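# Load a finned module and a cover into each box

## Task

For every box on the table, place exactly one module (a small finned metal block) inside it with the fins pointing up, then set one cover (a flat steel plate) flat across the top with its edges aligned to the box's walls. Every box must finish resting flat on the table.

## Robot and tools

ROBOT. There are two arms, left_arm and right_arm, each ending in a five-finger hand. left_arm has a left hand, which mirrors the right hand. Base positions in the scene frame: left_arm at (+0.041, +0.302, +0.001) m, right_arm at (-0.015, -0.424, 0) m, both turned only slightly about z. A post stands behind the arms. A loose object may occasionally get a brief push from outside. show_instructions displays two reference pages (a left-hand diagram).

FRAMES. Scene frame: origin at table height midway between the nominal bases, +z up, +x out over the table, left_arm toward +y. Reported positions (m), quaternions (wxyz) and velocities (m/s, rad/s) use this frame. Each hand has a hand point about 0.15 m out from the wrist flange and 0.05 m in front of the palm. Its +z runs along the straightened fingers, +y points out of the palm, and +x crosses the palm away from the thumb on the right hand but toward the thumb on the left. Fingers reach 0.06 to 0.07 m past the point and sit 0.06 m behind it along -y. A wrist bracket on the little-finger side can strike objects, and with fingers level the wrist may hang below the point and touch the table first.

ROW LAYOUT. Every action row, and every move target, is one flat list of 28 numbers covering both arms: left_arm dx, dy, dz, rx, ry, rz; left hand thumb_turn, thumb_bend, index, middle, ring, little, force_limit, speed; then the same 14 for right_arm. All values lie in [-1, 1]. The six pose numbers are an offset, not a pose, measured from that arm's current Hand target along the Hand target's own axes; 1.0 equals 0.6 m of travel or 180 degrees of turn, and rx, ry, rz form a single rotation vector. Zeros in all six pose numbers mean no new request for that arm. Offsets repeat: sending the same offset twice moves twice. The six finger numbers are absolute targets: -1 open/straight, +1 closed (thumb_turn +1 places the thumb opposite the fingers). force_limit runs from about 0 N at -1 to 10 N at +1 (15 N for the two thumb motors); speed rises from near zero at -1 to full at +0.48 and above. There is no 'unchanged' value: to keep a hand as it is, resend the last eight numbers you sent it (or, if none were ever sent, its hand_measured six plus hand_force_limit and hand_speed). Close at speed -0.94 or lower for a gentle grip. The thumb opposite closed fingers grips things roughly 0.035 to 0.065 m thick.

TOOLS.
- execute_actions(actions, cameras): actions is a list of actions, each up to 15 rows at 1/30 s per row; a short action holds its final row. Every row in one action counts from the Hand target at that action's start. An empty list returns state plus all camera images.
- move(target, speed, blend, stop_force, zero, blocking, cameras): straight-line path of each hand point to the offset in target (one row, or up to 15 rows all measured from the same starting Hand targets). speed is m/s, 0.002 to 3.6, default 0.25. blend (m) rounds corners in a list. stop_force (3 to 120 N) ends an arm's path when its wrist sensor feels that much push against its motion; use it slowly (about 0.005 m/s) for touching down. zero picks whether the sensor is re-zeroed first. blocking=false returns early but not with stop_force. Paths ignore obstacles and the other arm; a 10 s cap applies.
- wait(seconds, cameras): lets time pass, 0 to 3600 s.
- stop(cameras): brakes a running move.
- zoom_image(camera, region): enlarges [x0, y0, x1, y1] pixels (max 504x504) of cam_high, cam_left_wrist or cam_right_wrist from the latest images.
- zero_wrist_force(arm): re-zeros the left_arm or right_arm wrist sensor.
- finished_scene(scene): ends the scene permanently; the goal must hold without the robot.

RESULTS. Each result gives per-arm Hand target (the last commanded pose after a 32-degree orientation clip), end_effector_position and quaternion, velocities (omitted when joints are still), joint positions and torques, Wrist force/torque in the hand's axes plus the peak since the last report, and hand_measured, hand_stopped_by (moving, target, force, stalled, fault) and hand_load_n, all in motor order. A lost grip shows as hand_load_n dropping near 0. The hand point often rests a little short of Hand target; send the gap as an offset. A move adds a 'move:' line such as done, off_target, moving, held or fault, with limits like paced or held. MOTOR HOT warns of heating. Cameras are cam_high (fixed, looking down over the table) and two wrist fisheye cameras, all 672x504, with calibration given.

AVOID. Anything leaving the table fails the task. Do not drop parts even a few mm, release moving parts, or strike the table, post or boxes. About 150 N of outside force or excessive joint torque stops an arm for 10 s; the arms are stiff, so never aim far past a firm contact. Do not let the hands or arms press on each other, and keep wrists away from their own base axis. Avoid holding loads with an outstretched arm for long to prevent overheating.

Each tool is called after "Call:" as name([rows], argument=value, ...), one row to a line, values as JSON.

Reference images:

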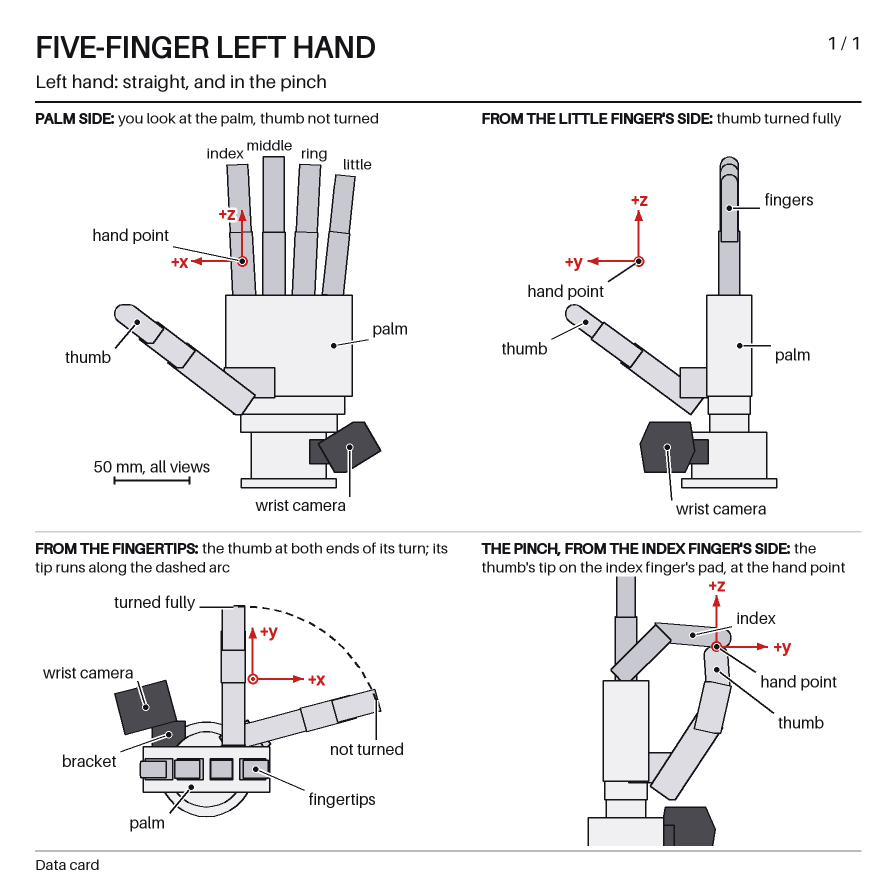

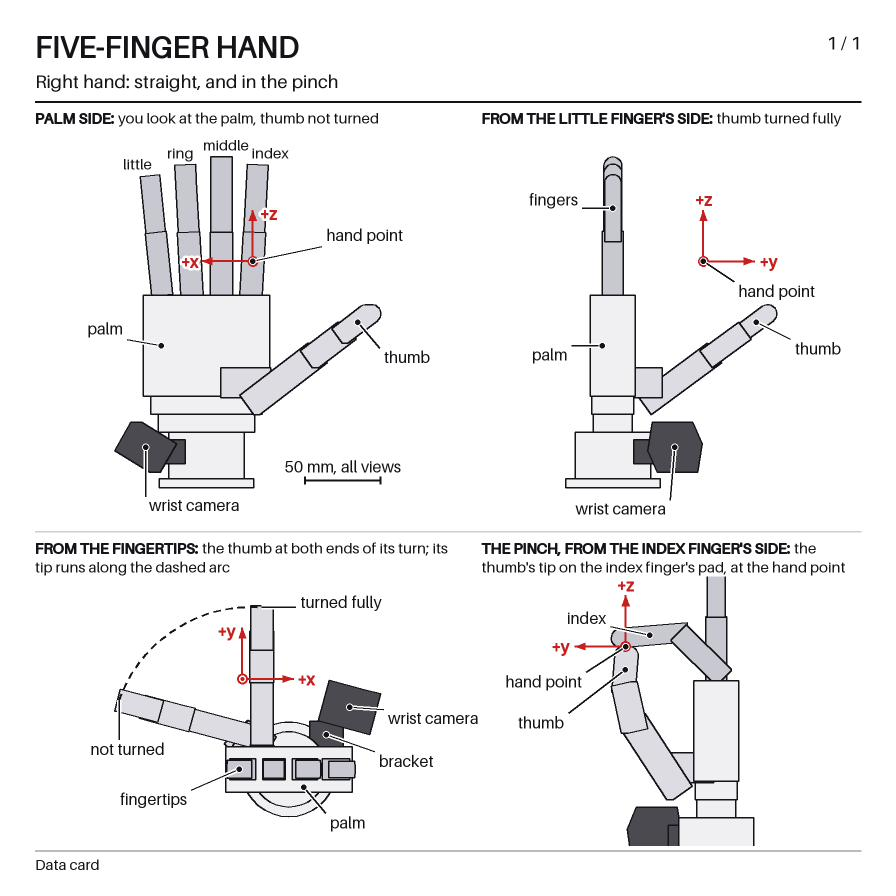

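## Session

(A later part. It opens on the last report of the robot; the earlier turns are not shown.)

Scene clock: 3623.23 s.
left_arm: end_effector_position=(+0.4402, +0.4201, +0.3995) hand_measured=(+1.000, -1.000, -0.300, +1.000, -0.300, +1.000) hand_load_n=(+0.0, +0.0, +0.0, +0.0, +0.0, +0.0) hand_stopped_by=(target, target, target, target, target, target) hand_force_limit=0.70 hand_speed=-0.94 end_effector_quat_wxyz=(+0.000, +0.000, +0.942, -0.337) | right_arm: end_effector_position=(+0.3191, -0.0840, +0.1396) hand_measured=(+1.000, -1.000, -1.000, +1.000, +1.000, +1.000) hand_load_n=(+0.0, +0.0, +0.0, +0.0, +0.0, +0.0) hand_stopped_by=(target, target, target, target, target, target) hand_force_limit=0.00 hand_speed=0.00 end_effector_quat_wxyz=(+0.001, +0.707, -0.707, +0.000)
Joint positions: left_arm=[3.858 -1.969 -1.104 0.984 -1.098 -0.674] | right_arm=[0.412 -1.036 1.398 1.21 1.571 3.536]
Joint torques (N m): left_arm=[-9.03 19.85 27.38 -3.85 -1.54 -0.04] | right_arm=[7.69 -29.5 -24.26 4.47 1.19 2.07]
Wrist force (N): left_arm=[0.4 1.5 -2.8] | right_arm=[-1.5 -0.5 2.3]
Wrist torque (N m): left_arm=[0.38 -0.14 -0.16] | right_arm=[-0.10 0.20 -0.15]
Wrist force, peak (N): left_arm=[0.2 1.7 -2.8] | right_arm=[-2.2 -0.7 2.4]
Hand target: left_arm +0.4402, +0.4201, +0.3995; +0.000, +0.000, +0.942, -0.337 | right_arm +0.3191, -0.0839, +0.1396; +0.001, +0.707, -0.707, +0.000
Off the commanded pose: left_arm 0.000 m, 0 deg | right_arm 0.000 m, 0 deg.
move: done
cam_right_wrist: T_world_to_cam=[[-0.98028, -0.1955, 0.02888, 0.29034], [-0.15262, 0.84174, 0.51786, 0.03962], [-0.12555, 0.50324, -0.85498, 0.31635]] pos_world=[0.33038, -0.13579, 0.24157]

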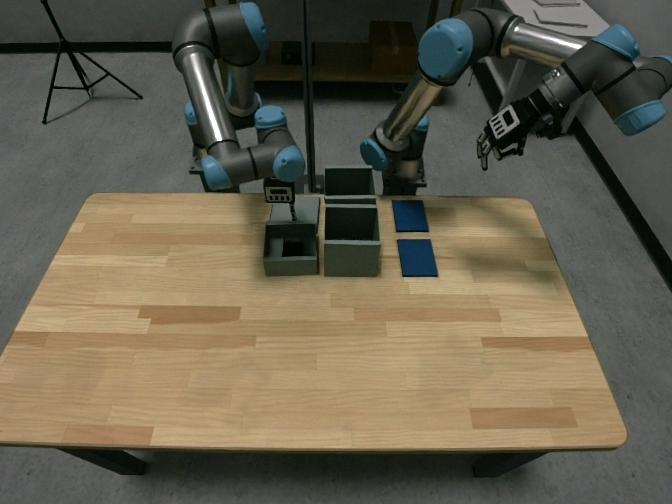

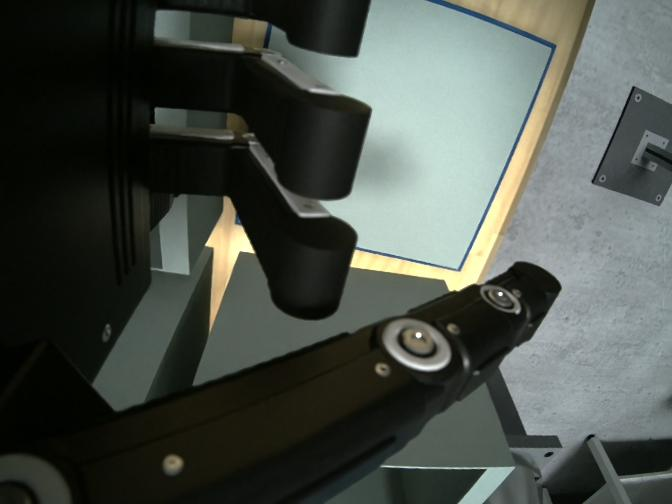

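Call:
move(target=[0,0,0,0,0,0,1,-1,-0.3,1,-0.3,1,0.7,-0.94,0,0.0,0.091,0,0,0,1,-1,-1,1,1,1,0,0], speed=0.03, stop_force=4, cameras=[])

Call:
move(target=[0,0,0,0,0,0,1,-1,-0.3,1,-0.3,1,0.7,-0.94,0,0,0.0142,0,0,0,1,-1,-1,1,1,1,0,0], speed=0.005, stop_force=3, cameras=["cam_right_wrist","cam_high"])

Scene clock: 3656.57 s.
left_arm: end_effector_position=(+0.4402, +0.4201, +0.3995) hand_measured=(+1.000, -1.000, -0.300, +1.000, -0.300, +1.000) hand_load_n=(+0.0, -0.5, +0.0, +0.0, +0.0, +0.0) hand_stopped_by=(target, target, target, target, target, target) hand_force_limit=0.70 hand_speed=-0.94 end_effector_quat_wxyz=(+0.000, +0.000, +0.942, -0.337) | right_arm: end_effector_position=(+0.3190, -0.0839, +0.0959) hand_measured=(+1.000, -1.000, -1.000, +1.000, +1.000, +1.000) hand_load_n=(+0.0, -0.5, +0.0, +0.0, +0.0, +0.0) hand_stopped_by=(target, target, target, target, target, target) hand_force_limit=0.00 hand_speed=0.00 end_effector_quat_wxyz=(+0.001, +0.707, -0.707, +0.000)
Joint positions: left_arm=[3.858 -1.969 -1.104 0.984 -1.098 -0.674] | right_arm=[0.412 -0.995 1.453 1.115 1.571 3.536]
Joint torques (N m): left_arm=[-8.68 20.38 27.61 -3.78 -1.63 -0.7] | right_arm=[-0.7 -41.85 -23.27 4.5 0.11 1.56]
Wrist force (N): left_arm=[0.2 1.5 -2.5] | right_arm=[-1.3 -0.8 2.0]
Wrist torque (N m): left_arm=[0.37 -0.10 -0.17] | right_arm=[-0.13 0.18 -0.16]
Wrist force, peak (N): left_arm=[0.2 1.5 -3.0] | right_arm=[-1.7 5.8 -7.8]
Hand target: left_arm +0.4402, +0.4201, +0.3995; +0.000, +0.000, +0.942, -0.337 | right_arm +0.3190, -0.0839, +0.0959; +0.001, +0.707, -0.707, +0.000 (not the last commanded pose)
Off the commanded pose: left_arm 0.000 m, 0 deg | right_arm 0.011 m, 0 deg.
move: contact (right_arm)

Scene clock: 3659.03 s.
left_arm: end_effector_position=(+0.4402, +0.4201, +0.3995) hand_measured=(+1.000, -1.000, -0.300, +1.000, -0.300, +1.000) hand_load_n=(+0.0, +0.0, +0.0, +0.0, +0.0, +0.0) hand_stopped_by=(target, target, target, target, target, target) hand_force_limit=0.70 hand_speed=-0.94 end_effector_quat_wxyz=(+0.000, +0.000, +0.942, -0.337) | right_arm: end_effector_position=(+0.3190, -0.0840, +0.0874) hand_measured=(+1.000, -1.000, -1.000, +1.000, +1.000, +1.000) hand_load_n=(+0.0, +0.0, +0.0, +0.0, +0.0, +0.0) hand_stopped_by=(target, target, target, target, target, target) hand_force_limit=0.00 hand_speed=0.00 end_effector_quat_wxyz=(+0.001, +0.707, -0.707, +0.000)
Joint positions: left_arm=[3.858 -1.969 -1.104 0.984 -1.098 -0.674] | right_arm=[0.412 -0.986 1.462 1.096 1.571 3.536]
Joint torques (N m): left_arm=[-8.55 20.73 27.18 -3.67 -1.66 -0.96] | right_arm=[-8.07 -30.51 -9.32 0.34 -1.22 0.64]
Wrist force (N): left_arm=[0.5 1.4 -2.5] | right_arm=[-1.5 -0.8 2.3]
Wrist torque (N m): left_arm=[0.35 -0.14 -0.15] | right_arm=[-0.15 0.20 -0.17]
Wrist force, peak (N): left_arm=[0.2 1.5 -2.9] | right_arm=[-1.3 -0.7 2.4]
Hand target: left_arm +0.4402, +0.4201, +0.3995; +0.000, +0.000, +0.942, -0.337 | right_arm +0.3190, -0.0840, +0.0874; +0.001, +0.707, -0.707, +0.000
Off the commanded pose: left_arm 0.000 m, 0 deg | right_arm 0.000 m, 0 deg.
move: done
cam_right_wrist: T_world_to_cam=[[-0.98027, -0.19555, 0.02896, 0.29172], [-0.15261, 0.84174, 0.51787, 0.06664], [-0.12565, 0.50323, -0.85497, 0.27174]] pos_world=[0.33028, -0.13579, 0.18937]
Images, in order (width x height): cam_high 672x504, cam_right_wrist 672x504.

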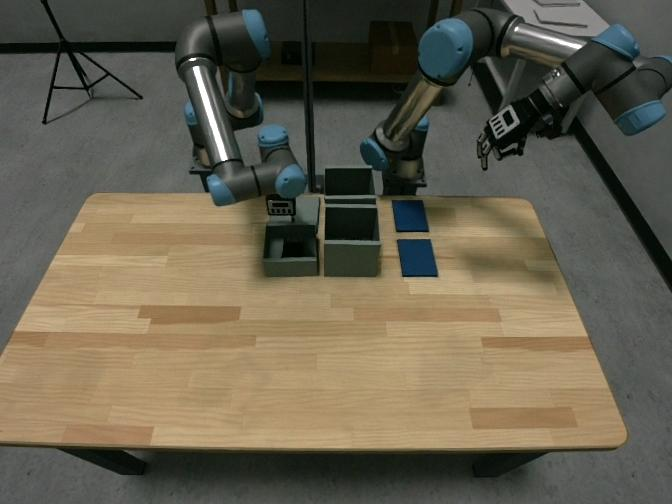

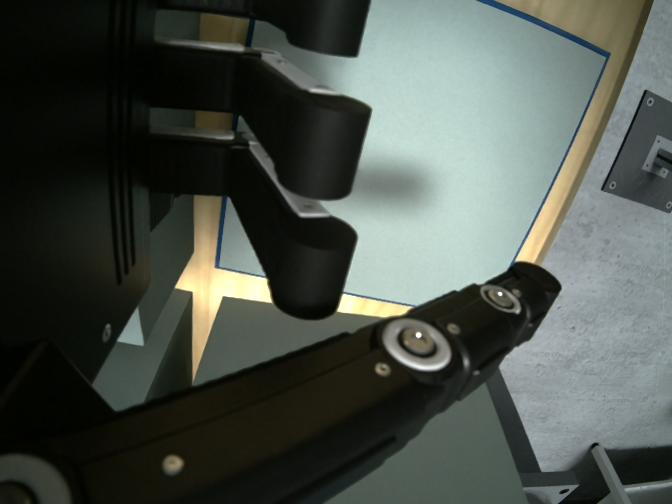

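Call:
zoom_image(camera="cam_high", region=[255, 175, 335, 285])

Call:
zoom_image(camera="cam_right_wrist", region=[150, 0, 290, 340])

Scaled by 4.582 from the camera's image (finer frame: 960x720).

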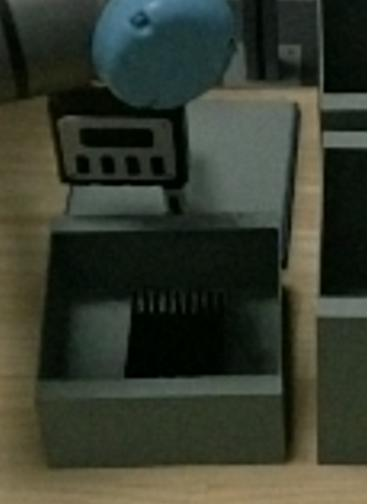

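Scaled by 1.482 from the camera's image (finer frame: 960x720).

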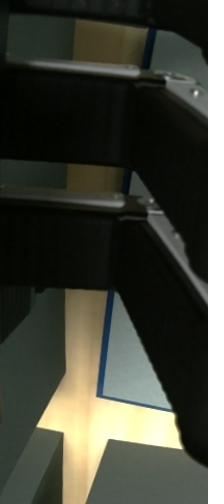

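Call:
move(target=[0,0,0,0,0,0,1,-1,-0.3,1,-0.3,1,0.7,-0.94,0,0,0.0162,0,0,0,1,-1,-1,1,1,1,0,0], speed=0.005, stop_force=3, cameras=["cam_right_wrist"])

Scene clock: 3683.63 s.
left_arm: end_effector_position=(+0.4402, +0.4201, +0.3995) hand_measured=(+1.000, -1.000, -0.300, +1.000, -0.300, +1.000) hand_load_n=(+0.0, +0.0, +0.0, +0.5, +0.0, +0.0) hand_stopped_by=(target, target, target, target, target, target) hand_force_limit=0.70 hand_speed=-0.94 end_effector_quat_wxyz=(+0.000, +0.000, +0.942, -0.337) | right_arm: end_effector_position=(+0.3190, -0.0840, +0.0776) hand_measured=(+1.000, -1.000, -1.000, +1.000, +1.000, +1.000) hand_load_n=(+0.0, +0.0, +0.5, +0.0, +0.0, +0.0) hand_stopped_by=(target, target, target, target, target, target) hand_force_limit=0.00 hand_speed=0.00 end_effector_quat_wxyz=(+0.001, +0.707, -0.707, +0.000)
Joint positions: left_arm=[3.858 -1.969 -1.104 0.984 -1.098 -0.674] | right_arm=[0.412 -0.975 1.472 1.076 1.571 3.536]
Joint torques (N m): left_arm=[-8.53 20.72 27.43 -3.77 -1.63 -1.52] | right_arm=[-4.83 -30.69 -7.91 0.24 -0.98 -0.24]
Wrist force (N): left_arm=[0.2 1.7 -2.7] | right_arm=[-1.5 -0.9 1.9]
Wrist torque (N m): left_arm=[0.40 -0.10 -0.18] | right_arm=[-0.15 0.22 -0.17]
Wrist force, peak (N): left_arm=[0.2 1.7 -2.9] | right_arm=[-1.5 -1.3 2.3]
Hand target: left_arm +0.4402, +0.4201, +0.3995; +0.000, +0.000, +0.942, -0.337 | right_arm +0.3190, -0.0840, +0.0776; +0.001, +0.707, -0.707, +0.000
Off the commanded pose: left_arm 0.000 m, 0 deg | right_arm 0.000 m, 0 deg.
move: done
cam_right_wrist: T_world_to_cam=[[-0.98027, -0.19555, 0.02896, 0.292], [-0.15261, 0.84174, 0.51787, 0.07166], [-0.12565, 0.50323, -0.85497, 0.26345]] pos_world=[0.33028, -0.13579, 0.17967]

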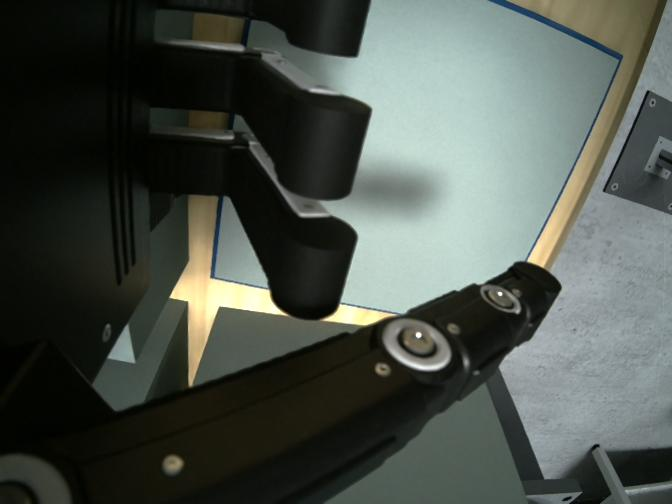

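Call:
move([
  [0,0,0,0,0,0,1,-1,-0.3,1,-0.3,1,0.7,-0.94,0,0,-0.0017,0,0,0,1,-1,-1,1,1,1,0,0],
  [0,0,0,0,0,0,1,-1,-0.3,1,-0.3,1,0.7,-0.94,0,0.0233,-0.0017,0,0,0,1,-1,-1,1,1,1,0,0],
], speed=0.006, stop_force=10, cameras=["cam_right_wrist"])

Scene clock: 3698.93 s.
left_arm: end_effector_position=(+0.4402, +0.4201, +0.3995) hand_measured=(+1.000, -1.000, -0.300, +1.000, -0.300, +1.000) hand_load_n=(+0.0, +0.0, +0.0, +0.0, +0.0, +0.0) hand_stopped_by=(target, target, target, target, target, target) hand_force_limit=0.70 hand_speed=-0.94 end_effector_quat_wxyz=(+0.000, +0.000, +0.942, -0.337) | right_arm: end_effector_position=(+0.3050, -0.0840, +0.0787) hand_measured=(+1.000, -1.000, -1.000, +1.000, +1.000, +1.000) hand_load_n=(+0.0, +0.0, +0.0, +0.0, +0.0, +0.0) hand_stopped_by=(target, target, target, target, target, target) hand_force_limit=0.00 hand_speed=0.00 end_effector_quat_wxyz=(+0.001, +0.707, -0.707, +0.000)
Joint positions: left_arm=[3.858 -1.969 -1.104 0.984 -1.098 -0.674] | right_arm=[0.423 -1 1.511 1.062 1.571 3.547]
Joint torques (N m): left_arm=[-8.94 20.26 27.6 -3.58 -1.46 -1.69] | right_arm=[7.54 -39.59 -8.06 0.52 -1.1 2.04]
Wrist force (N): left_arm=[0.4 1.5 -2.6] | right_arm=[-1.8 -2.2 -0.3]
Wrist torque (N m): left_arm=[0.36 -0.13 -0.16] | right_arm=[0.06 0.25 -0.18]
Wrist force, peak (N): left_arm=[0.4 1.7 -2.8] | right_arm=[-2.0 -3.3 -0.3]
Hand target: left_arm +0.4402, +0.4201, +0.3995; +0.000, +0.000, +0.942, -0.337 | right_arm +0.3050, -0.0840, +0.0787; +0.001, +0.707, -0.707, +0.000
Off the commanded pose: left_arm 0.000 m, 0 deg | right_arm 0.000 m, 0 deg.
move: done
cam_right_wrist: T_world_to_cam=[[-0.98027, -0.19555, 0.02896, 0.27825], [-0.15261, 0.84174, 0.51787, 0.06901], [-0.12565, 0.50323, -0.85497, 0.26254]] pos_world=[0.31628, -0.13579, 0.18067]

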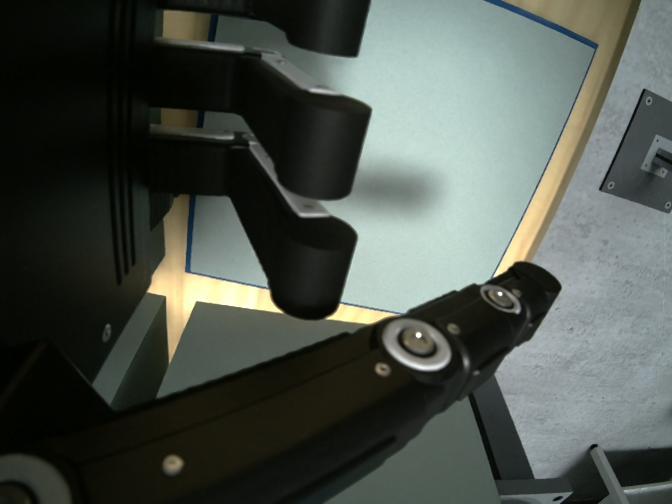

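Call:
zoom_image(camera="cam_right_wrist", region=[460, 0, 640, 140])

Call:
zoom_image(camera="cam_right_wrist", region=[150, 120, 290, 320])

Scaled by 2.800 from the camera's image (finer frame: 960x720).

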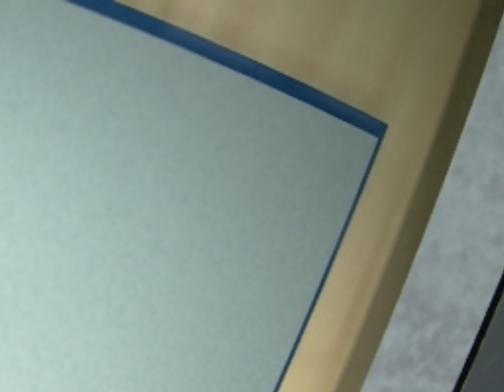

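Scaled by 2.520 from the camera's image (finer frame: 960x720).

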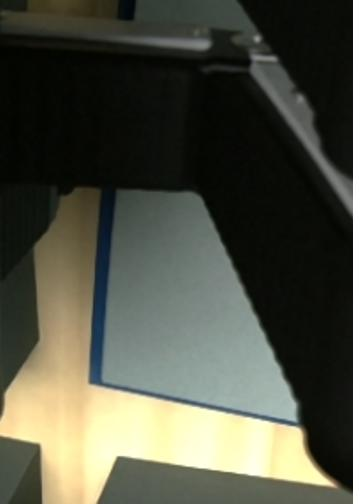

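Call:
move(target=[0,0,0,0,0,0,1,-1,-0.3,1,-0.3,1,0.7,-0.94,0,0.0167,0,0,0,0,1,-1,-1,1,1,1,0,0], speed=0.006, stop_force=10, zero=false, cameras=["cam_right_wrist","cam_high"])

Call:
zoom_image(camera="cam_right_wrist", region=[460, 0, 640, 140])

Call:
zoom_image(camera="cam_high", region=[255, 175, 335, 285])

Scene clock: 3728.43 s.
left_arm: end_effector_position=(+0.4402, +0.4201, +0.3995) hand_measured=(+1.000, -1.000, -0.300, +1.000, -0.300, +1.000) hand_load_n=(+0.0, +0.0, +0.0, +0.0, +0.0, +0.5) hand_stopped_by=(target, target, target, target, target, target) hand_force_limit=0.70 hand_speed=-0.94 end_effector_quat_wxyz=(+0.000, +0.000, +0.942, -0.337) | right_arm: end_effector_position=(+0.2950, -0.0840, +0.0787) hand_measured=(+1.000, -1.000, -1.000, +1.000, +1.000, +1.000) hand_load_n=(+0.0, +0.0, +0.0, +0.0, +0.0, +0.0) hand_stopped_by=(target, target, target, target, target, target) hand_force_limit=0.00 hand_speed=0.00 end_effector_quat_wxyz=(+0.001, +0.707, -0.707, +0.000)
Joint positions: left_arm=[3.858 -1.969 -1.104 0.984 -1.098 -0.674] | right_arm=[0.432 -1.016 1.538 1.051 1.571 3.556]
Joint torques (N m): left_arm=[-9.44 20.89 27.29 -3.44 -1.4 -1.77] | right_arm=[8.17 -39.53 -7.21 0.44 -1.27 1.89]
Wrist force (N): left_arm=[0.2 1.4 -2.5] | right_arm=[-1.8 -2.9 -0.1]
Wrist torque (N m): left_arm=[0.35 -0.10 -0.17] | right_arm=[-0.03 0.25 -0.20]
Wrist force, peak (N): left_arm=[0.1 1.7 -2.9] | right_arm=[-1.8 -3.3 -0.5]
Hand target: left_arm +0.4402, +0.4201, +0.3995; +0.000, +0.000, +0.942, -0.337 | right_arm +0.2950, -0.0840, +0.0787; +0.001, +0.707, -0.707, +0.000
Off the commanded pose: left_arm 0.000 m, 0 deg | right_arm 0.000 m, 0 deg.
move: done
cam_right_wrist: T_world_to_cam=[[-0.98027, -0.19555, 0.02896, 0.26844], [-0.15261, 0.84174, 0.51787, 0.06748], [-0.12565, 0.50323, -0.85497, 0.26129]] pos_world=[0.30628, -0.13579, 0.18067]
Images, in order (width x height): cam_high 672x504, cam_right_wrist 672x504.

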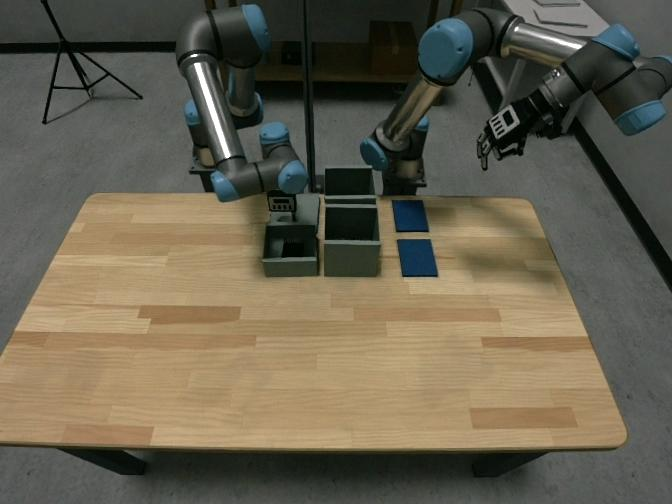

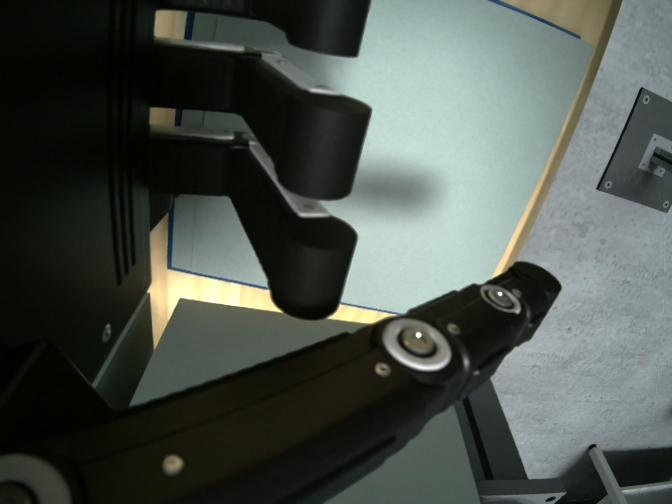

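Scaled by 2.800 from the camera's image (finer frame: 960x720).

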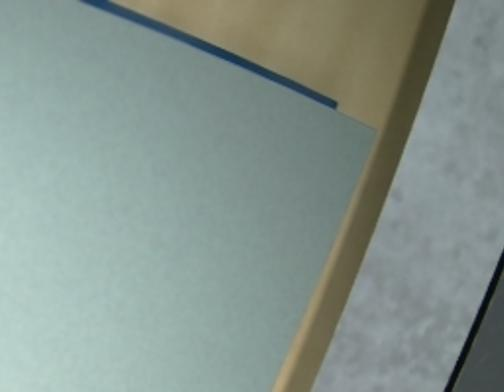

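Scaled by 4.582 from the camera's image (finer frame: 960x720).

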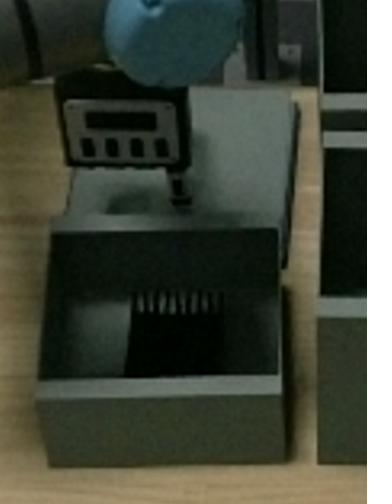

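Call:
move(target=[0,0,0,0,0,0,1,-1,-0.3,1,-0.3,1,0.7,-0.94,0,0.0767,0,0,0,0,1,-1,-1,1,1,1,0,0], speed=0.012, stop_force=10, zero=false, cameras=["cam_right_wrist","cam_high"])

Call:
zoom_image(camera="cam_high", region=[255, 175, 335, 285])

Scene clock: 3751.93 s.
left_arm: end_effector_position=(+0.4402, +0.4201, +0.3995) hand_measured=(+1.000, -1.000, -0.300, +1.000, -0.300, +1.000) hand_load_n=(+0.0, +0.0, +0.0, +0.0, +0.0, +0.0) hand_stopped_by=(target, target, target, target, target, target) hand_force_limit=0.70 hand_speed=-0.94 end_effector_quat_wxyz=(+0.000, +0.000, +0.942, -0.337) | right_arm: end_effector_position=(+0.2490, -0.0840, +0.0788) hand_measured=(+1.000, -1.000, -1.000, +1.000, +1.000, +1.000) hand_load_n=(+0.0, +0.0, +0.0, +0.0, +0.0, +0.0) hand_stopped_by=(target, target, target, target, target, target) hand_force_limit=0.00 hand_speed=0.00 end_effector_quat_wxyz=(+0.001, +0.707, -0.707, +0.000)
Joint positions: left_arm=[3.858 -1.969 -1.104 0.984 -1.098 -0.674] | right_arm=[0.475 -1.089 1.656 1.006 1.57 3.599]
Joint torques (N m): left_arm=[-8.82 20.75 26.76 -3.33 -1.32 -1.74] | right_arm=[7.3 -36.53 -7.47 0.55 -1.45 2.21]
Wrist force (N): left_arm=[0.2 1.4 -2.6] | right_arm=[-1.5 -2.1 1.1]
Wrist torque (N m): left_arm=[0.36 -0.11 -0.17] | right_arm=[-0.02 0.19 -0.16]
Wrist force, peak (N): left_arm=[0.4 1.6 -2.8] | right_arm=[-2.0 -2.9 -0.2]
Hand target: left_arm +0.4402, +0.4201, +0.3995; +0.000, +0.000, +0.942, -0.337 | right_arm +0.2490, -0.0840, +0.0788; +0.001, +0.707, -0.707, +0.000
Off the commanded pose: left_arm 0.000 m, 0 deg | right_arm 0.000 m, 0 deg.
move: done
cam_right_wrist: T_world_to_cam=[[-0.98027, -0.19555, 0.02896, 0.22335], [-0.15261, 0.84174, 0.51787, 0.06041], [-0.12565, 0.50323, -0.85497, 0.25559]] pos_world=[0.26028, -0.13579, 0.18077]
Images, in order (width x height): cam_high 672x504, cam_right_wrist 672x504.

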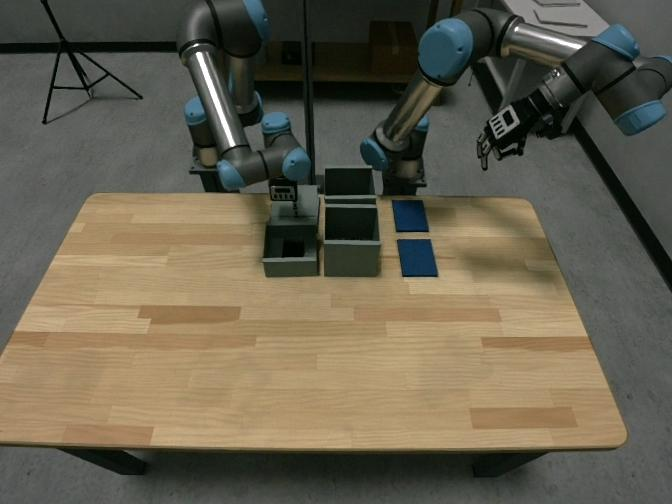

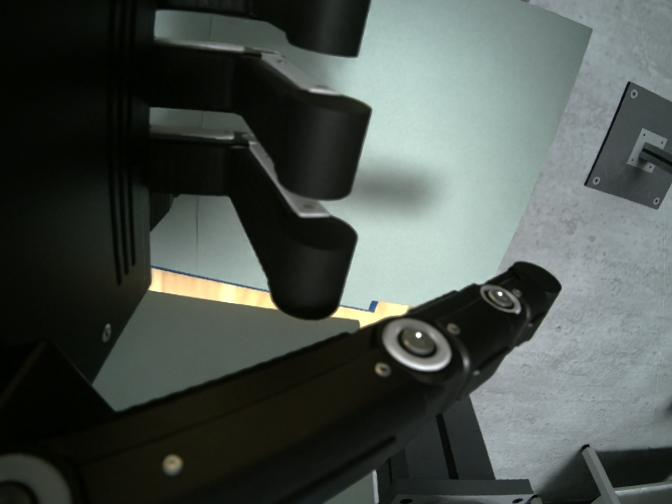

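Scaled by 4.582 from the camera's image (finer frame: 960x720).

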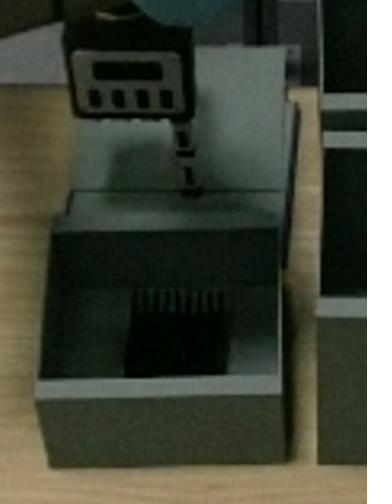

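Call:
move(target=[0,0,0,0,0,0,1,-1,-0.3,1,-0.3,1,0.7,-0.94,0,0,-0.25,0,0,0,1,-1,-1,1,1,1,0,0], speed=0.1, cameras=["cam_right_wrist"])

Scene clock: 4008.37 s.
left_arm: end_effector_position=(+0.4402, +0.4201, +0.3995) hand_measured=(+1.000, -1.000, -0.300, +1.000, -0.300, +1.000) hand_load_n=(+0.0, +0.0, +0.0, +0.0, +0.0, +0.5) hand_stopped_by=(target, target, target, target, target, target) hand_force_limit=0.70 hand_speed=-0.94 end_effector_quat_wxyz=(+0.000, +0.000, +0.942, -0.337) | right_arm: end_effector_position=(+0.2492, -0.0839, +0.2287) hand_measured=(+1.000, -1.000, -1.000, +1.000, +1.000, +1.000) hand_load_n=(+0.0, -0.5, +0.0, +0.0, +0.0, +0.0) hand_stopped_by=(target, target, target, target, target, target) hand_force_limit=0.00 hand_speed=0.00 end_effector_quat_wxyz=(+0.001, +0.707, -0.707, +0.000)
Joint positions: left_arm=[3.858 -1.969 -1.104 0.984 -1.098 -0.674] | right_arm=[0.475 -1.223 1.438 1.358 1.57 3.599]
Joint torques (N m): left_arm=[-8.53 20.86 27.17 -3.2 -1.16 -1.73] | right_arm=[-5.15 -35 -24.06 4.64 1.21 -1.99]
Wrist force (N): left_arm=[0.1 1.6 -2.6] | right_arm=[-1.0 -0.2 2.1]
Wrist torque (N m): left_arm=[0.39 -0.08 -0.19] | right_arm=[-0.02 0.12 -0.11]
Wrist force, peak (N): left_arm=[0.2 1.7 -2.9] | right_arm=[-1.9 -2.7 0.6]
Hand target: left_arm +0.4402, +0.4201, +0.3995; +0.000, +0.000, +0.942, -0.337 | right_arm +0.2492, -0.0839, +0.2288; +0.001, +0.707, -0.707, +0.000
Off the commanded pose: left_arm 0.000 m, 0 deg | right_arm 0.000 m, 0 deg.
move: done
cam_right_wrist: T_world_to_cam=[[-0.98027, -0.19555, 0.02896, 0.2193], [-0.15262, 0.84174, 0.51787, -0.01723], [-0.12565, 0.50323, -0.85497, 0.38387]] pos_world=[0.26058, -0.13579, 0.33077]

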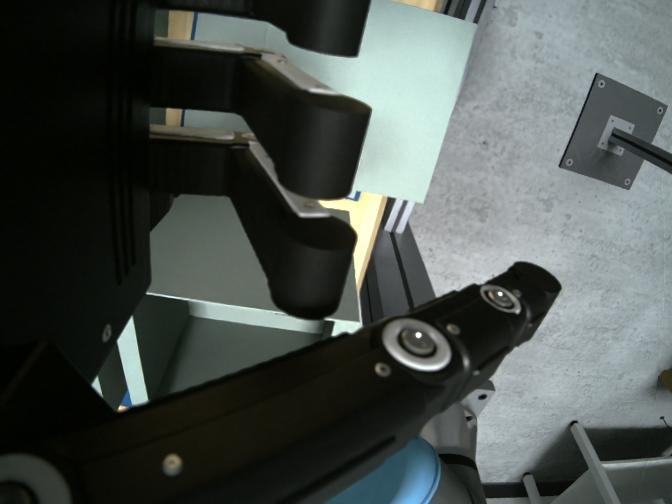

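Call:
zoom_image(camera="cam_right_wrist", region=[330, 150, 490, 330])

Call:
zoom_image(camera="cam_right_wrist", region=[380, 0, 540, 120])

Scaled by 2.800 from the camera's image (finer frame: 960x720).

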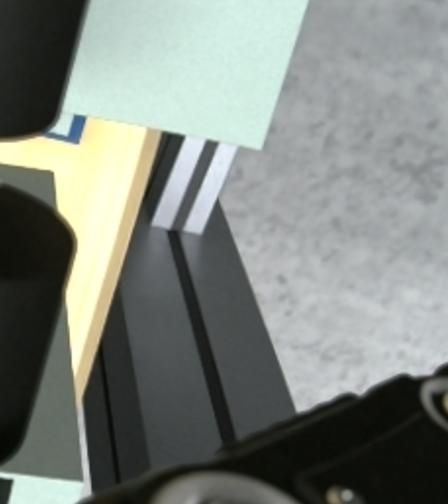

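Scaled by 3.150 from the camera's image (finer frame: 960x720).

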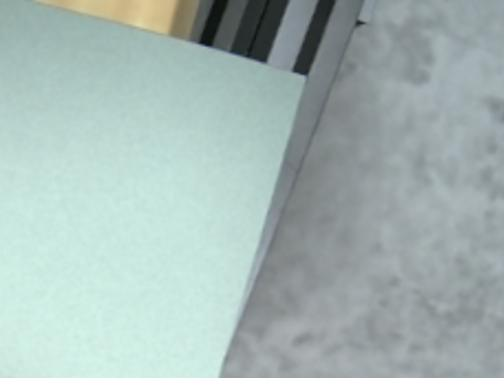

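Call:
execute_actions([
  [[0,0,0,0,0,0,1,-1,-0.3,1,-0.3,1,0.7,-0.94,0,0,0,0,0,0,1,-1,0.12,0.14,0.12,-1,0,0]],
  [[0,0,0,0,0,0,1,-1,-0.3,1,-0.3,1,0.7,-0.94,0,0,0,0,0,0,1,-0.4,0.12,0.14,0.12,-1,0,0]],
  [[0,0,0,0,0,0,1,-1,-0.3,1,-0.3,1,0.7,-0.94,0,0,0,0,0,0,1,0.6,0.12,0.14,0.12,-1,-0.8,-0.85]],
  [[0,0,0,0,0,0,1,-1,-0.3,1,-0.3,1,0.7,-0.94,0,0,0,0,0,0,1,0.6,0.12,0.14,0.12,-1,-0.8,-0.85]],
  [[0,0,0,0,0,0,1,-1,-0.3,1,-0.3,1,0.7,-0.94,0,0,0,0,0,0,1,0.6,0.12,0.14,0.12,-1,-0.8,-0.85]],
  [[0,0,0,0,0,0,1,-1,-0.3,1,-0.3,1,0.7,-0.94,0,0,0,0,0,0,1,0.6,0.12,0.14,0.12,-1,-0.8,-0.85]],
], cameras=["cam_right_wrist"])

Scene clock: 4082.70 s.
left_arm: end_effector_position=(+0.4402, +0.4201, +0.3995) hand_measured=(+1.000, -1.000, -0.300, +1.000, -0.300, +1.000) hand_load_n=(+0.0, +0.0, +0.0, +0.0, +0.0, +0.0) hand_stopped_by=(target, target, target, target, target, target) hand_force_limit=0.70 hand_speed=-0.94 end_effector_quat_wxyz=(+0.000, +0.000, +0.942, -0.337) | right_arm: end_effector_position=(+0.2492, -0.0839, +0.2288) hand_measured=(+1.000, +0.600, +0.120, +0.140, +0.120, -1.000) hand_load_n=(+0.0, +0.0, +0.0, +0.0, +0.0, +0.0) hand_stopped_by=(target, target, target, target, target, target) hand_force_limit=-0.80 hand_speed=-0.85 end_effector_quat_wxyz=(+0.001, +0.707, -0.707, +0.000)
Joint positions: left_arm=[3.858 -1.969 -1.104 0.984 -1.098 -0.674] | right_arm=[0.475 -1.223 1.437 1.358 1.57 3.599]
Joint torques (N m): left_arm=[-8.84 20.79 26.58 -2.99 -1.1 -1.74] | right_arm=[5.92 -30.71 -22.64 2.85 0.03 -1.93]
Wrist force (N): left_arm=[0.3 1.3 -2.5] | right_arm=[-1.3 -0.5 2.2]
Wrist torque (N m): left_arm=[0.33 -0.12 -0.16] | right_arm=[-0.07 0.16 -0.13]
Wrist force, peak (N): left_arm=[0.6 1.6 -2.9] | right_arm=[-1.8 -0.5 2.5]
Hand target: left_arm +0.4402, +0.4201, +0.3995; +0.000, +0.000, +0.942, -0.337 | right_arm +0.2492, -0.0839, +0.2288; +0.001, +0.707, -0.707, +0.000
Off the commanded pose: left_arm 0.000 m, 0 deg | right_arm 0.000 m, 0 deg.
Step readings (end_effector_position of left_arm | right_arm):
0: (+0.4402, +0.4201, +0.3995) | (+0.2492, -0.0839, +0.2288)
1: (+0.4402, +0.4201, +0.3995) | (+0.2492, -0.0839, +0.2288)
2: (+0.4402, +0.4201, +0.3995) | (+0.2492, -0.0839, +0.2288)
4: (+0.4402, +0.4201, +0.3995) | (+0.2492, -0.0839, +0.2288)
8: (+0.4402, +0.4201, +0.3995) | (+0.2492, -0.0839, +0.2288)
15: (+0.4402, +0.4201, +0.3995) | (+0.2492, -0.0839, +0.2288)
16: (+0.4402, +0.4201, +0.3995) | (+0.2492, -0.0839, +0.2288)
17: (+0.4402, +0.4201, +0.3995) | (+0.2492, -0.0839, +0.2288)
19: (+0.4402, +0.4201, +0.3995) | (+0.2492, -0.0839, +0.2288)
23: (+0.4402, +0.4201, +0.3995) | (+0.2492, -0.0839, +0.2288)
30: (+0.4402, +0.4201, +0.3995) | (+0.2492, -0.0839, +0.2288)
31: (+0.4402, +0.4201, +0.3995) | (+0.2492, -0.0839, +0.2288)
32: (+0.4402, +0.4201, +0.3995) | (+0.2492, -0.0839, +0.2288)
34: (+0.4402, +0.4201, +0.3995) | (+0.2492, -0.0839, +0.2288)
38: (+0.4402, +0.4201, +0.3995) | (+0.2492, -0.0839, +0.2288)
45: (+0.4402, +0.4201, +0.3995) | (+0.2492, -0.0839, +0.2288)
46: (+0.4402, +0.4201, +0.3995) | (+0.2492, -0.0839, +0.2288)
47: (+0.4402, +0.4201, +0.3995) | (+0.2492, -0.0839, +0.2288)
49: (+0.4402, +0.4201, +0.3995) | (+0.2492, -0.0839, +0.2288)
53: (+0.4402, +0.4201, +0.3995) | (+0.2492, -0.0839, +0.2288)
60: (+0.4402, +0.4201, +0.3995) | (+0.2492, -0.0839, +0.2288)
61: (+0.4402, +0.4201, +0.3995) | (+0.2492, -0.0839, +0.2288)
62: (+0.4402, +0.4201, +0.3995) | (+0.2492, -0.0839, +0.2288)
64: (+0.4402, +0.4201, +0.3995) | (+0.2492, -0.0839, +0.2288)
68: (+0.4402, +0.4201, +0.3995) | (+0.2492, -0.0839, +0.2288)
75: (+0.4402, +0.4201, +0.3995) | (+0.2492, -0.0839, +0.2288)
76: (+0.4402, +0.4201, +0.3995) | (+0.2492, -0.0839, +0.2288)
77: (+0.4402, +0.4201, +0.3995) | (+0.2492, -0.0839, +0.2288)
79: (+0.4402, +0.4201, +0.3995) | (+0.2492, -0.0839, +0.2288)
83: (+0.4402, +0.4201, +0.3995) | (+0.2492, -0.0839, +0.2288)
90: (+0.4402, +0.4201, +0.3995) | (+0.2492, -0.0839, +0.2288)
cam_right_wrist: T_world_to_cam=[[-0.98026, -0.19556, 0.02898, 0.2192], [-0.15262, 0.84178, 0.5178, -0.01721], [-0.12565, 0.50316, -0.85501, 0.38387]] pos_world=[0.26048, -0.13579, 0.33077]

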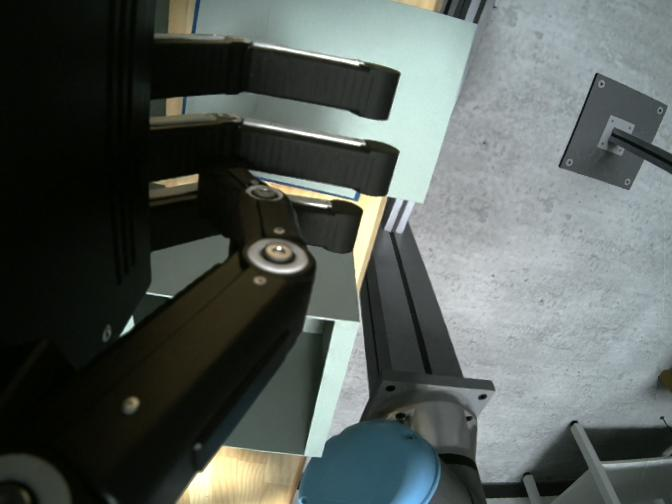

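Call:
execute_actions(actions=[], cameras=["cam_high","cam_right_wrist"])

Scene clock: 4208.10 s.
left_arm: end_effector_position=(+0.4402, +0.4201, +0.3995) hand_measured=(+1.000, -1.000, -0.300, +1.000, -0.300, +1.000) hand_load_n=(+0.0, -0.5, +0.0, +0.0, +0.0, +0.0) hand_stopped_by=(target, target, target, target, target, target) hand_force_limit=0.70 hand_speed=-0.94 end_effector_quat_wxyz=(+0.000, +0.000, +0.942, -0.337) | right_arm: end_effector_position=(+0.2492, -0.0839, +0.2288) hand_measured=(+1.000, +0.600, +0.120, +0.140, +0.120, -1.000) hand_load_n=(+0.0, +0.0, +0.0, +0.0, +0.0, +0.0) hand_stopped_by=(target, target, target, target, target, target) hand_force_limit=-0.80 hand_speed=-0.85 end_effector_quat_wxyz=(+0.001, +0.707, -0.707, +0.000)
Joint positions: left_arm=[3.858 -1.969 -1.104 0.984 -1.098 -0.674] | right_arm=[0.475 -1.223 1.437 1.358 1.57 3.599]
Joint velocities: within noise
Joint torques (N m): left_arm=[-8.7 21.1 26.82 -3.08 -1.01 -1.78] | right_arm=[7.05 -28.54 -22.4 2.03 -0.29 -1.51]
Wrist force (N): left_arm=[0.2 1.6 -2.7] | right_arm=[-1.3 -0.3 2.1]
Wrist torque (N m): left_arm=[0.39 -0.11 -0.17] | right_arm=[-0.04 0.18 -0.13]
Wrist force, peak (N): left_arm=[0.2 1.5 -2.9] | right_arm=[-1.4 -0.5 2.6]
Hand target: left_arm +0.4402, +0.4201, +0.3995; +0.000, +0.000, +0.942, -0.337 | right_arm +0.2492, -0.0839, +0.2288; +0.001, +0.707, -0.707, +0.000
Off the commanded pose: left_arm 0.000 m, 0 deg | right_arm 0.000 m, 0 deg.
camera_calibration:
cam_right_wrist: T_world_to_cam=[[-0.98026, -0.19556, 0.02898, 0.2192], [-0.15262, 0.84178, 0.5178, -0.01721], [-0.12565, 0.50316, -0.85501, 0.38387]] pos_world=[0.26048, -0.13579, 0.33077]
Images, in order (width x height): cam_high 672x504, cam_right_wrist 672x504.

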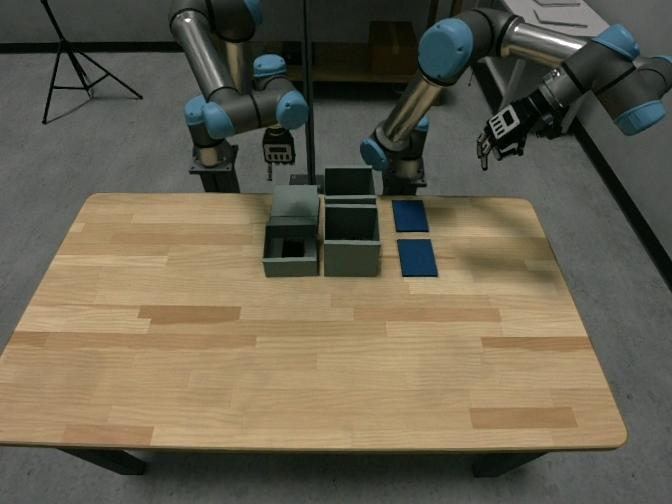

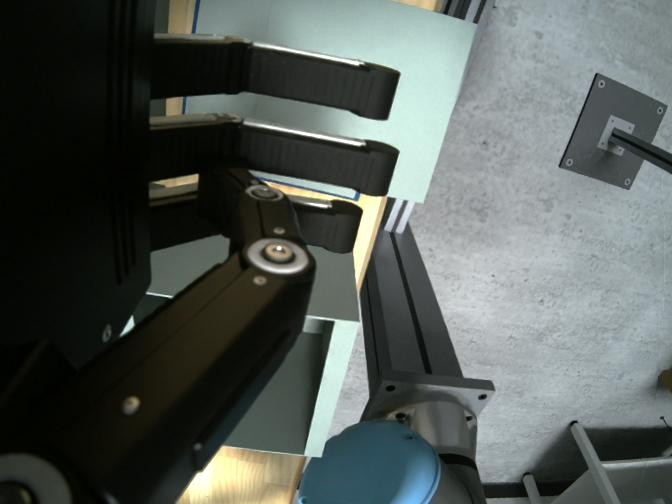

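Call:
execute_actions([
  [[0,0,0,0,0,0,1,-1,-0.3,1,-0.3,1,0.7,-0.94,0,0,0,0,0,0,1,0.3,0.12,0.14,0.12,-1,-0.8,-0.85]],
  [[0,0,0,0,0,0,1,-1,-0.3,1,-0.3,1,0.7,-0.94,0,0,0,0,0,0,1,0.3,0.12,0.14,0.12,-1,-0.8,-0.85]],
  [[0,0,0,0,0,0,1,-1,-0.3,1,-0.3,1,0.7,-0.94,0,0,0,0,0,0,1,0.3,0.3,0.3,0.12,-1,-0.8,-0.94]],
], cameras=["cam_right_wrist"])

Scene clock: 4217.63 s.
left_arm: end_effector_position=(+0.4402, +0.4201, +0.3995) hand_measured=(+1.000, -1.000, -0.300, +1.000, -0.300, +1.000) hand_load_n=(+0.0, +0.0, +0.0, +0.5, +0.0, +0.0) hand_stopped_by=(target, target, target, target, target, target) hand_force_limit=0.70 hand_speed=-0.94 end_effector_quat_wxyz=(+0.000, +0.000, +0.942, -0.337) | right_arm: end_effector_position=(+0.2492, -0.0839, +0.2288) hand_measured=(+1.000, +0.302, +0.248, +0.236, +0.120, -1.000) hand_load_n=(+0.0, -7.0, +1.5, +1.5, +0.0, +0.0) hand_stopped_by=(target, target, force, force, target, target) hand_force_limit=-0.80 hand_speed=-0.94 end_effector_quat_wxyz=(+0.001, +0.707, -0.707, +0.000)
Joint positions: left_arm=[3.858 -1.969 -1.104 0.984 -1.098 -0.674] | right_arm=[0.475 -1.223 1.437 1.358 1.57 3.599]
Joint torques (N m): left_arm=[-8.85 20.62 26.64 -2.85 -0.8 -1.89] | right_arm=[6.85 -25.97 -21.43 0.63 -1.18 -1.29]
Wrist force (N): left_arm=[0.3 1.6 -2.6] | right_arm=[-1.2 -0.5 2.1]
Wrist torque (N m): left_arm=[0.39 -0.11 -0.17] | right_arm=[-0.07 0.16 -0.13]
Wrist force, peak (N): left_arm=[0.2 1.7 -2.9] | right_arm=[-1.6 -0.6 2.4]
Hand target: left_arm +0.4402, +0.4201, +0.3995; +0.000, +0.000, +0.942, -0.337 | right_arm +0.2492, -0.0839, +0.2288; +0.001, +0.707, -0.707, +0.000
Off the commanded pose: left_arm 0.000 m, 0 deg | right_arm 0.000 m, 0 deg.
Step readings (end_effector_position of left_arm | right_arm):
0: (+0.4402, +0.4201, +0.3995) | (+0.2492, -0.0839, +0.2288)
1: (+0.4402, +0.4201, +0.3995) | (+0.2492, -0.0839, +0.2288)
2: (+0.4402, +0.4201, +0.3995) | (+0.2492, -0.0839, +0.2288)
4: (+0.4402, +0.4201, +0.3995) | (+0.2492, -0.0839, +0.2288)
8: (+0.4402, +0.4201, +0.3995) | (+0.2492, -0.0839, +0.2288)
15: (+0.4402, +0.4201, +0.3995) | (+0.2492, -0.0839, +0.2288)
16: (+0.4402, +0.4201, +0.3995) | (+0.2492, -0.0839, +0.2288)
17: (+0.4402, +0.4201, +0.3995) | (+0.2492, -0.0839, +0.2288)
19: (+0.4402, +0.4201, +0.3995) | (+0.2492, -0.0839, +0.2288)
23: (+0.4402, +0.4201, +0.3995) | (+0.2492, -0.0839, +0.2288)
30: (+0.4402, +0.4201, +0.3995) | (+0.2492, -0.0839, +0.2288)
31: (+0.4402, +0.4201, +0.3995) | (+0.2492, -0.0839, +0.2288)
32: (+0.4402, +0.4201, +0.3995) | (+0.2492, -0.0839, +0.2288)
34: (+0.4402, +0.4201, +0.3995) | (+0.2492, -0.0839, +0.2288)
38: (+0.4402, +0.4201, +0.3995) | (+0.2492, -0.0839, +0.2288)
45: (+0.4402, +0.4201, +0.3995) | (+0.2492, -0.0839, +0.2288)
cam_right_wrist: T_world_to_cam=[[-0.98026, -0.19556, 0.02898, 0.2192], [-0.15262, 0.84178, 0.5178, -0.01721], [-0.12565, 0.50316, -0.85501, 0.38387]] pos_world=[0.26048, -0.13579, 0.33077]

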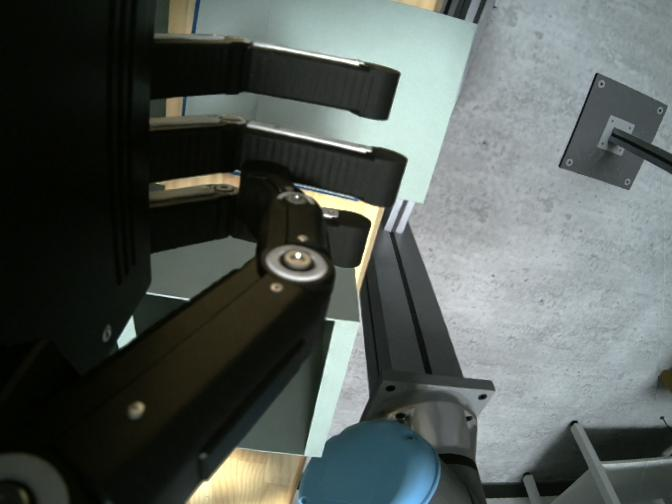

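Call:
move([
  [0,0,0,0,0,0,1,-1,-0.3,1,-0.3,1,0.7,-0.94,0.0234,0.0993,0,0,0,-0.5,1,-1,0.12,0.14,0.12,-1,-0.8,-0.5],
  [0,0,0,0,0,0,1,-1,-0.3,1,-0.3,1,0.7,-0.94,0.0468,0.1987,0,0,0,-1.0,1,-1,0.12,0.14,0.12,-1,-0.8,-0.5],
], speed=0.4, blend=[0.03,0], cameras=["cam_right_wrist"])

Scene clock: 4247.10 s.
left_arm: end_effector_position=(+0.4402, +0.4201, +0.3995) hand_measured=(+1.000, -1.000, -0.300, +1.000, -0.300, +1.000) hand_load_n=(+0.0, +0.0, +0.0, +0.0, +0.0, +0.0) hand_stopped_by=(target, target, target, target, target, target) hand_force_limit=0.70 hand_speed=-0.94 end_effector_quat_wxyz=(+0.000, +0.000, +0.942, -0.337) | right_arm: end_effector_position=(+0.1300, -0.1120, +0.2290) hand_measured=(+1.000, -1.000, +0.120, +0.140, +0.120, -1.000) hand_load_n=(+0.0, -0.5, +0.0, +0.0, +0.0, +0.0) hand_stopped_by=(target, target, target, target, target, target) hand_force_limit=-0.80 hand_speed=-0.50 end_effector_quat_wxyz=(+0.000, +0.707, +0.707, -0.001)
Joint positions: left_arm=[3.858 -1.969 -1.104 0.984 -1.098 -0.674] | right_arm=[0.955 -1.455 1.728 1.299 1.57 0.938]
Joint torques (N m): left_arm=[-8.35 21.03 26.26 -2.82 -0.78 -1.77] | right_arm=[-8.34 -25.08 -10.23 0.1 -1.4 -2.3]
Wrist force (N): left_arm=[0.3 1.6 -2.6] | right_arm=[-1.6 -0.6 2.2]
Wrist torque (N m): left_arm=[0.38 -0.11 -0.17] | right_arm=[-0.09 0.22 -0.05]
Wrist force, peak (N): left_arm=[0.2 1.8 -2.8] | right_arm=[-1.8 -0.5 2.3]
Hand target: left_arm +0.4402, +0.4201, +0.3995; +0.000, +0.000, +0.942, -0.337 | right_arm +0.1300, -0.1120, +0.2290; +0.000, +0.707, +0.707, -0.001
Off the commanded pose: left_arm 0.000 m, 0 deg | right_arm 0.000 m, 0 deg.
move: done
cam_right_wrist: T_world_to_cam=[[0.9804, 0.19542, 0.02508, -0.11335], [0.15442, -0.84123, 0.51816, -0.2405], [0.12235, -0.50413, -0.85492, 0.23816]] pos_world=[0.11913, -0.06011, 0.33107]

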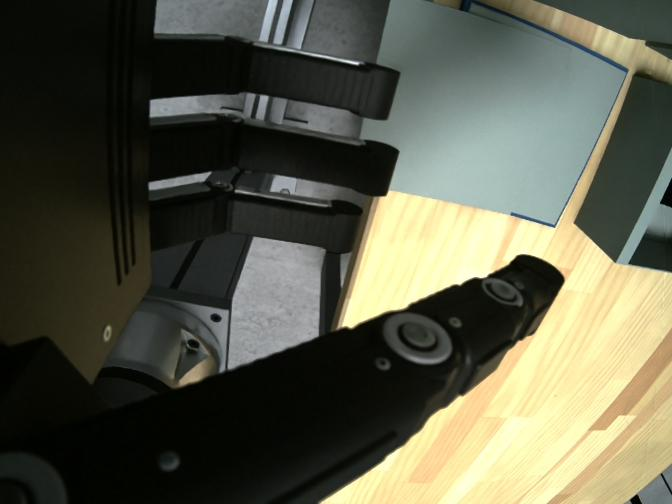

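Call:
zoom_image(camera="cam_right_wrist", region=[300, 0, 660, 270])

Scaled by 1.400 from the camera's image (finer frame: 960x720).

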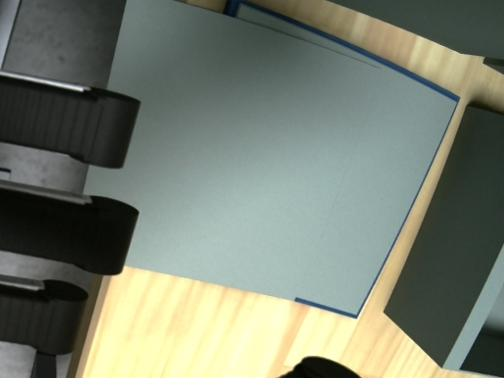

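Call:
move([
  [0,0,0,0,0,0,1,-1,-0.3,1,-0.3,1,0.7,-0.94,0,-0.005,0.2817,0,0,0,1,-1,0.12,0.14,0.12,-1,-0.8,-0.5],
  [0,0,0,0,0,0,1,-1,-0.3,1,-0.3,1,0.7,-0.94,0,-0.005,0.3517,0,0,0,1,-1,0.12,0.14,0.12,-1,-0.8,-0.5],
], speed=[0.2,0.06], cameras=["cam_right_wrist"])

Scene clock: 4279.80 s.
left_arm: end_effector_position=(+0.4402, +0.4201, +0.3995) hand_measured=(+1.000, -1.000, -0.300, +1.000, -0.300, +1.000) hand_load_n=(+0.0, +0.0, +0.0, +0.5, +0.0, +0.0) hand_stopped_by=(target, target, target, target, target, target) hand_force_limit=0.70 hand_speed=-0.94 end_effector_quat_wxyz=(+0.000, +0.000, +0.942, -0.337) | right_arm: end_effector_position=(+0.1266, -0.1121, +0.0181) hand_measured=(+1.000, -1.000, +0.120, +0.140, +0.120, -1.000) hand_load_n=(+0.0, +0.0, +0.0, +0.0, +0.0, +0.0) hand_stopped_by=(target, target, target, target, target, target) hand_force_limit=-0.80 hand_speed=-0.50 end_effector_quat_wxyz=(+0.000, +0.707, +0.707, -0.001)
Joint positions: left_arm=[3.858 -1.969 -1.104 0.984 -1.098 -0.674] | right_arm=[0.964 -1.185 2.011 0.746 1.57 0.946]
Joint torques (N m): left_arm=[-8.76 20.68 26.31 -2.65 -0.58 -1.85] | right_arm=[6.19 -17.93 -4.42 0.13 0.28 2.1]
Wrist force (N): left_arm=[0.2 1.4 -2.6] | right_arm=[-1.6 -0.7 2.2]
Wrist torque (N m): left_arm=[0.35 -0.11 -0.16] | right_arm=[-0.10 0.21 -0.17]
Wrist force, peak (N): left_arm=[0.2 1.5 -2.9] | right_arm=[-1.7 -0.6 3.5]
Hand target: left_arm +0.4402, +0.4201, +0.3995; +0.000, +0.000, +0.942, -0.337 | right_arm +0.1266, -0.1121, +0.0180; +0.000, +0.707, +0.707, -0.001
Off the commanded pose: left_arm 0.000 m, 0 deg | right_arm 0.000 m, 0 deg.
move: done
cam_right_wrist: T_world_to_cam=[[0.98037, 0.19556, 0.02513, -0.1047], [0.15452, -0.84125, 0.5181, -0.13074], [0.12246, -0.50405, -0.85495, 0.05813]] pos_world=[0.11573, -0.06021, 0.12007]

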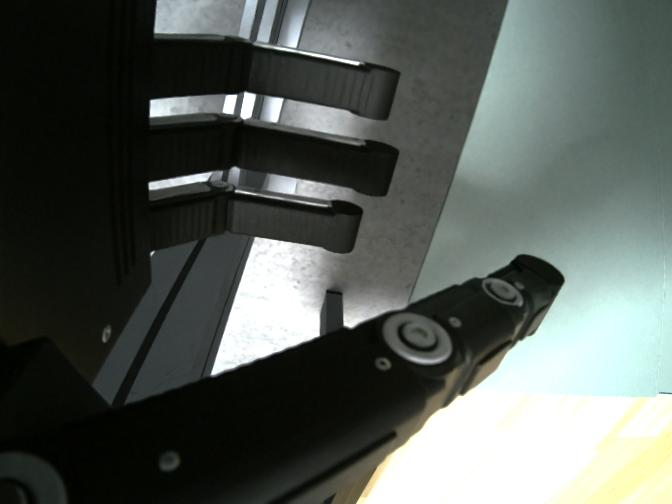

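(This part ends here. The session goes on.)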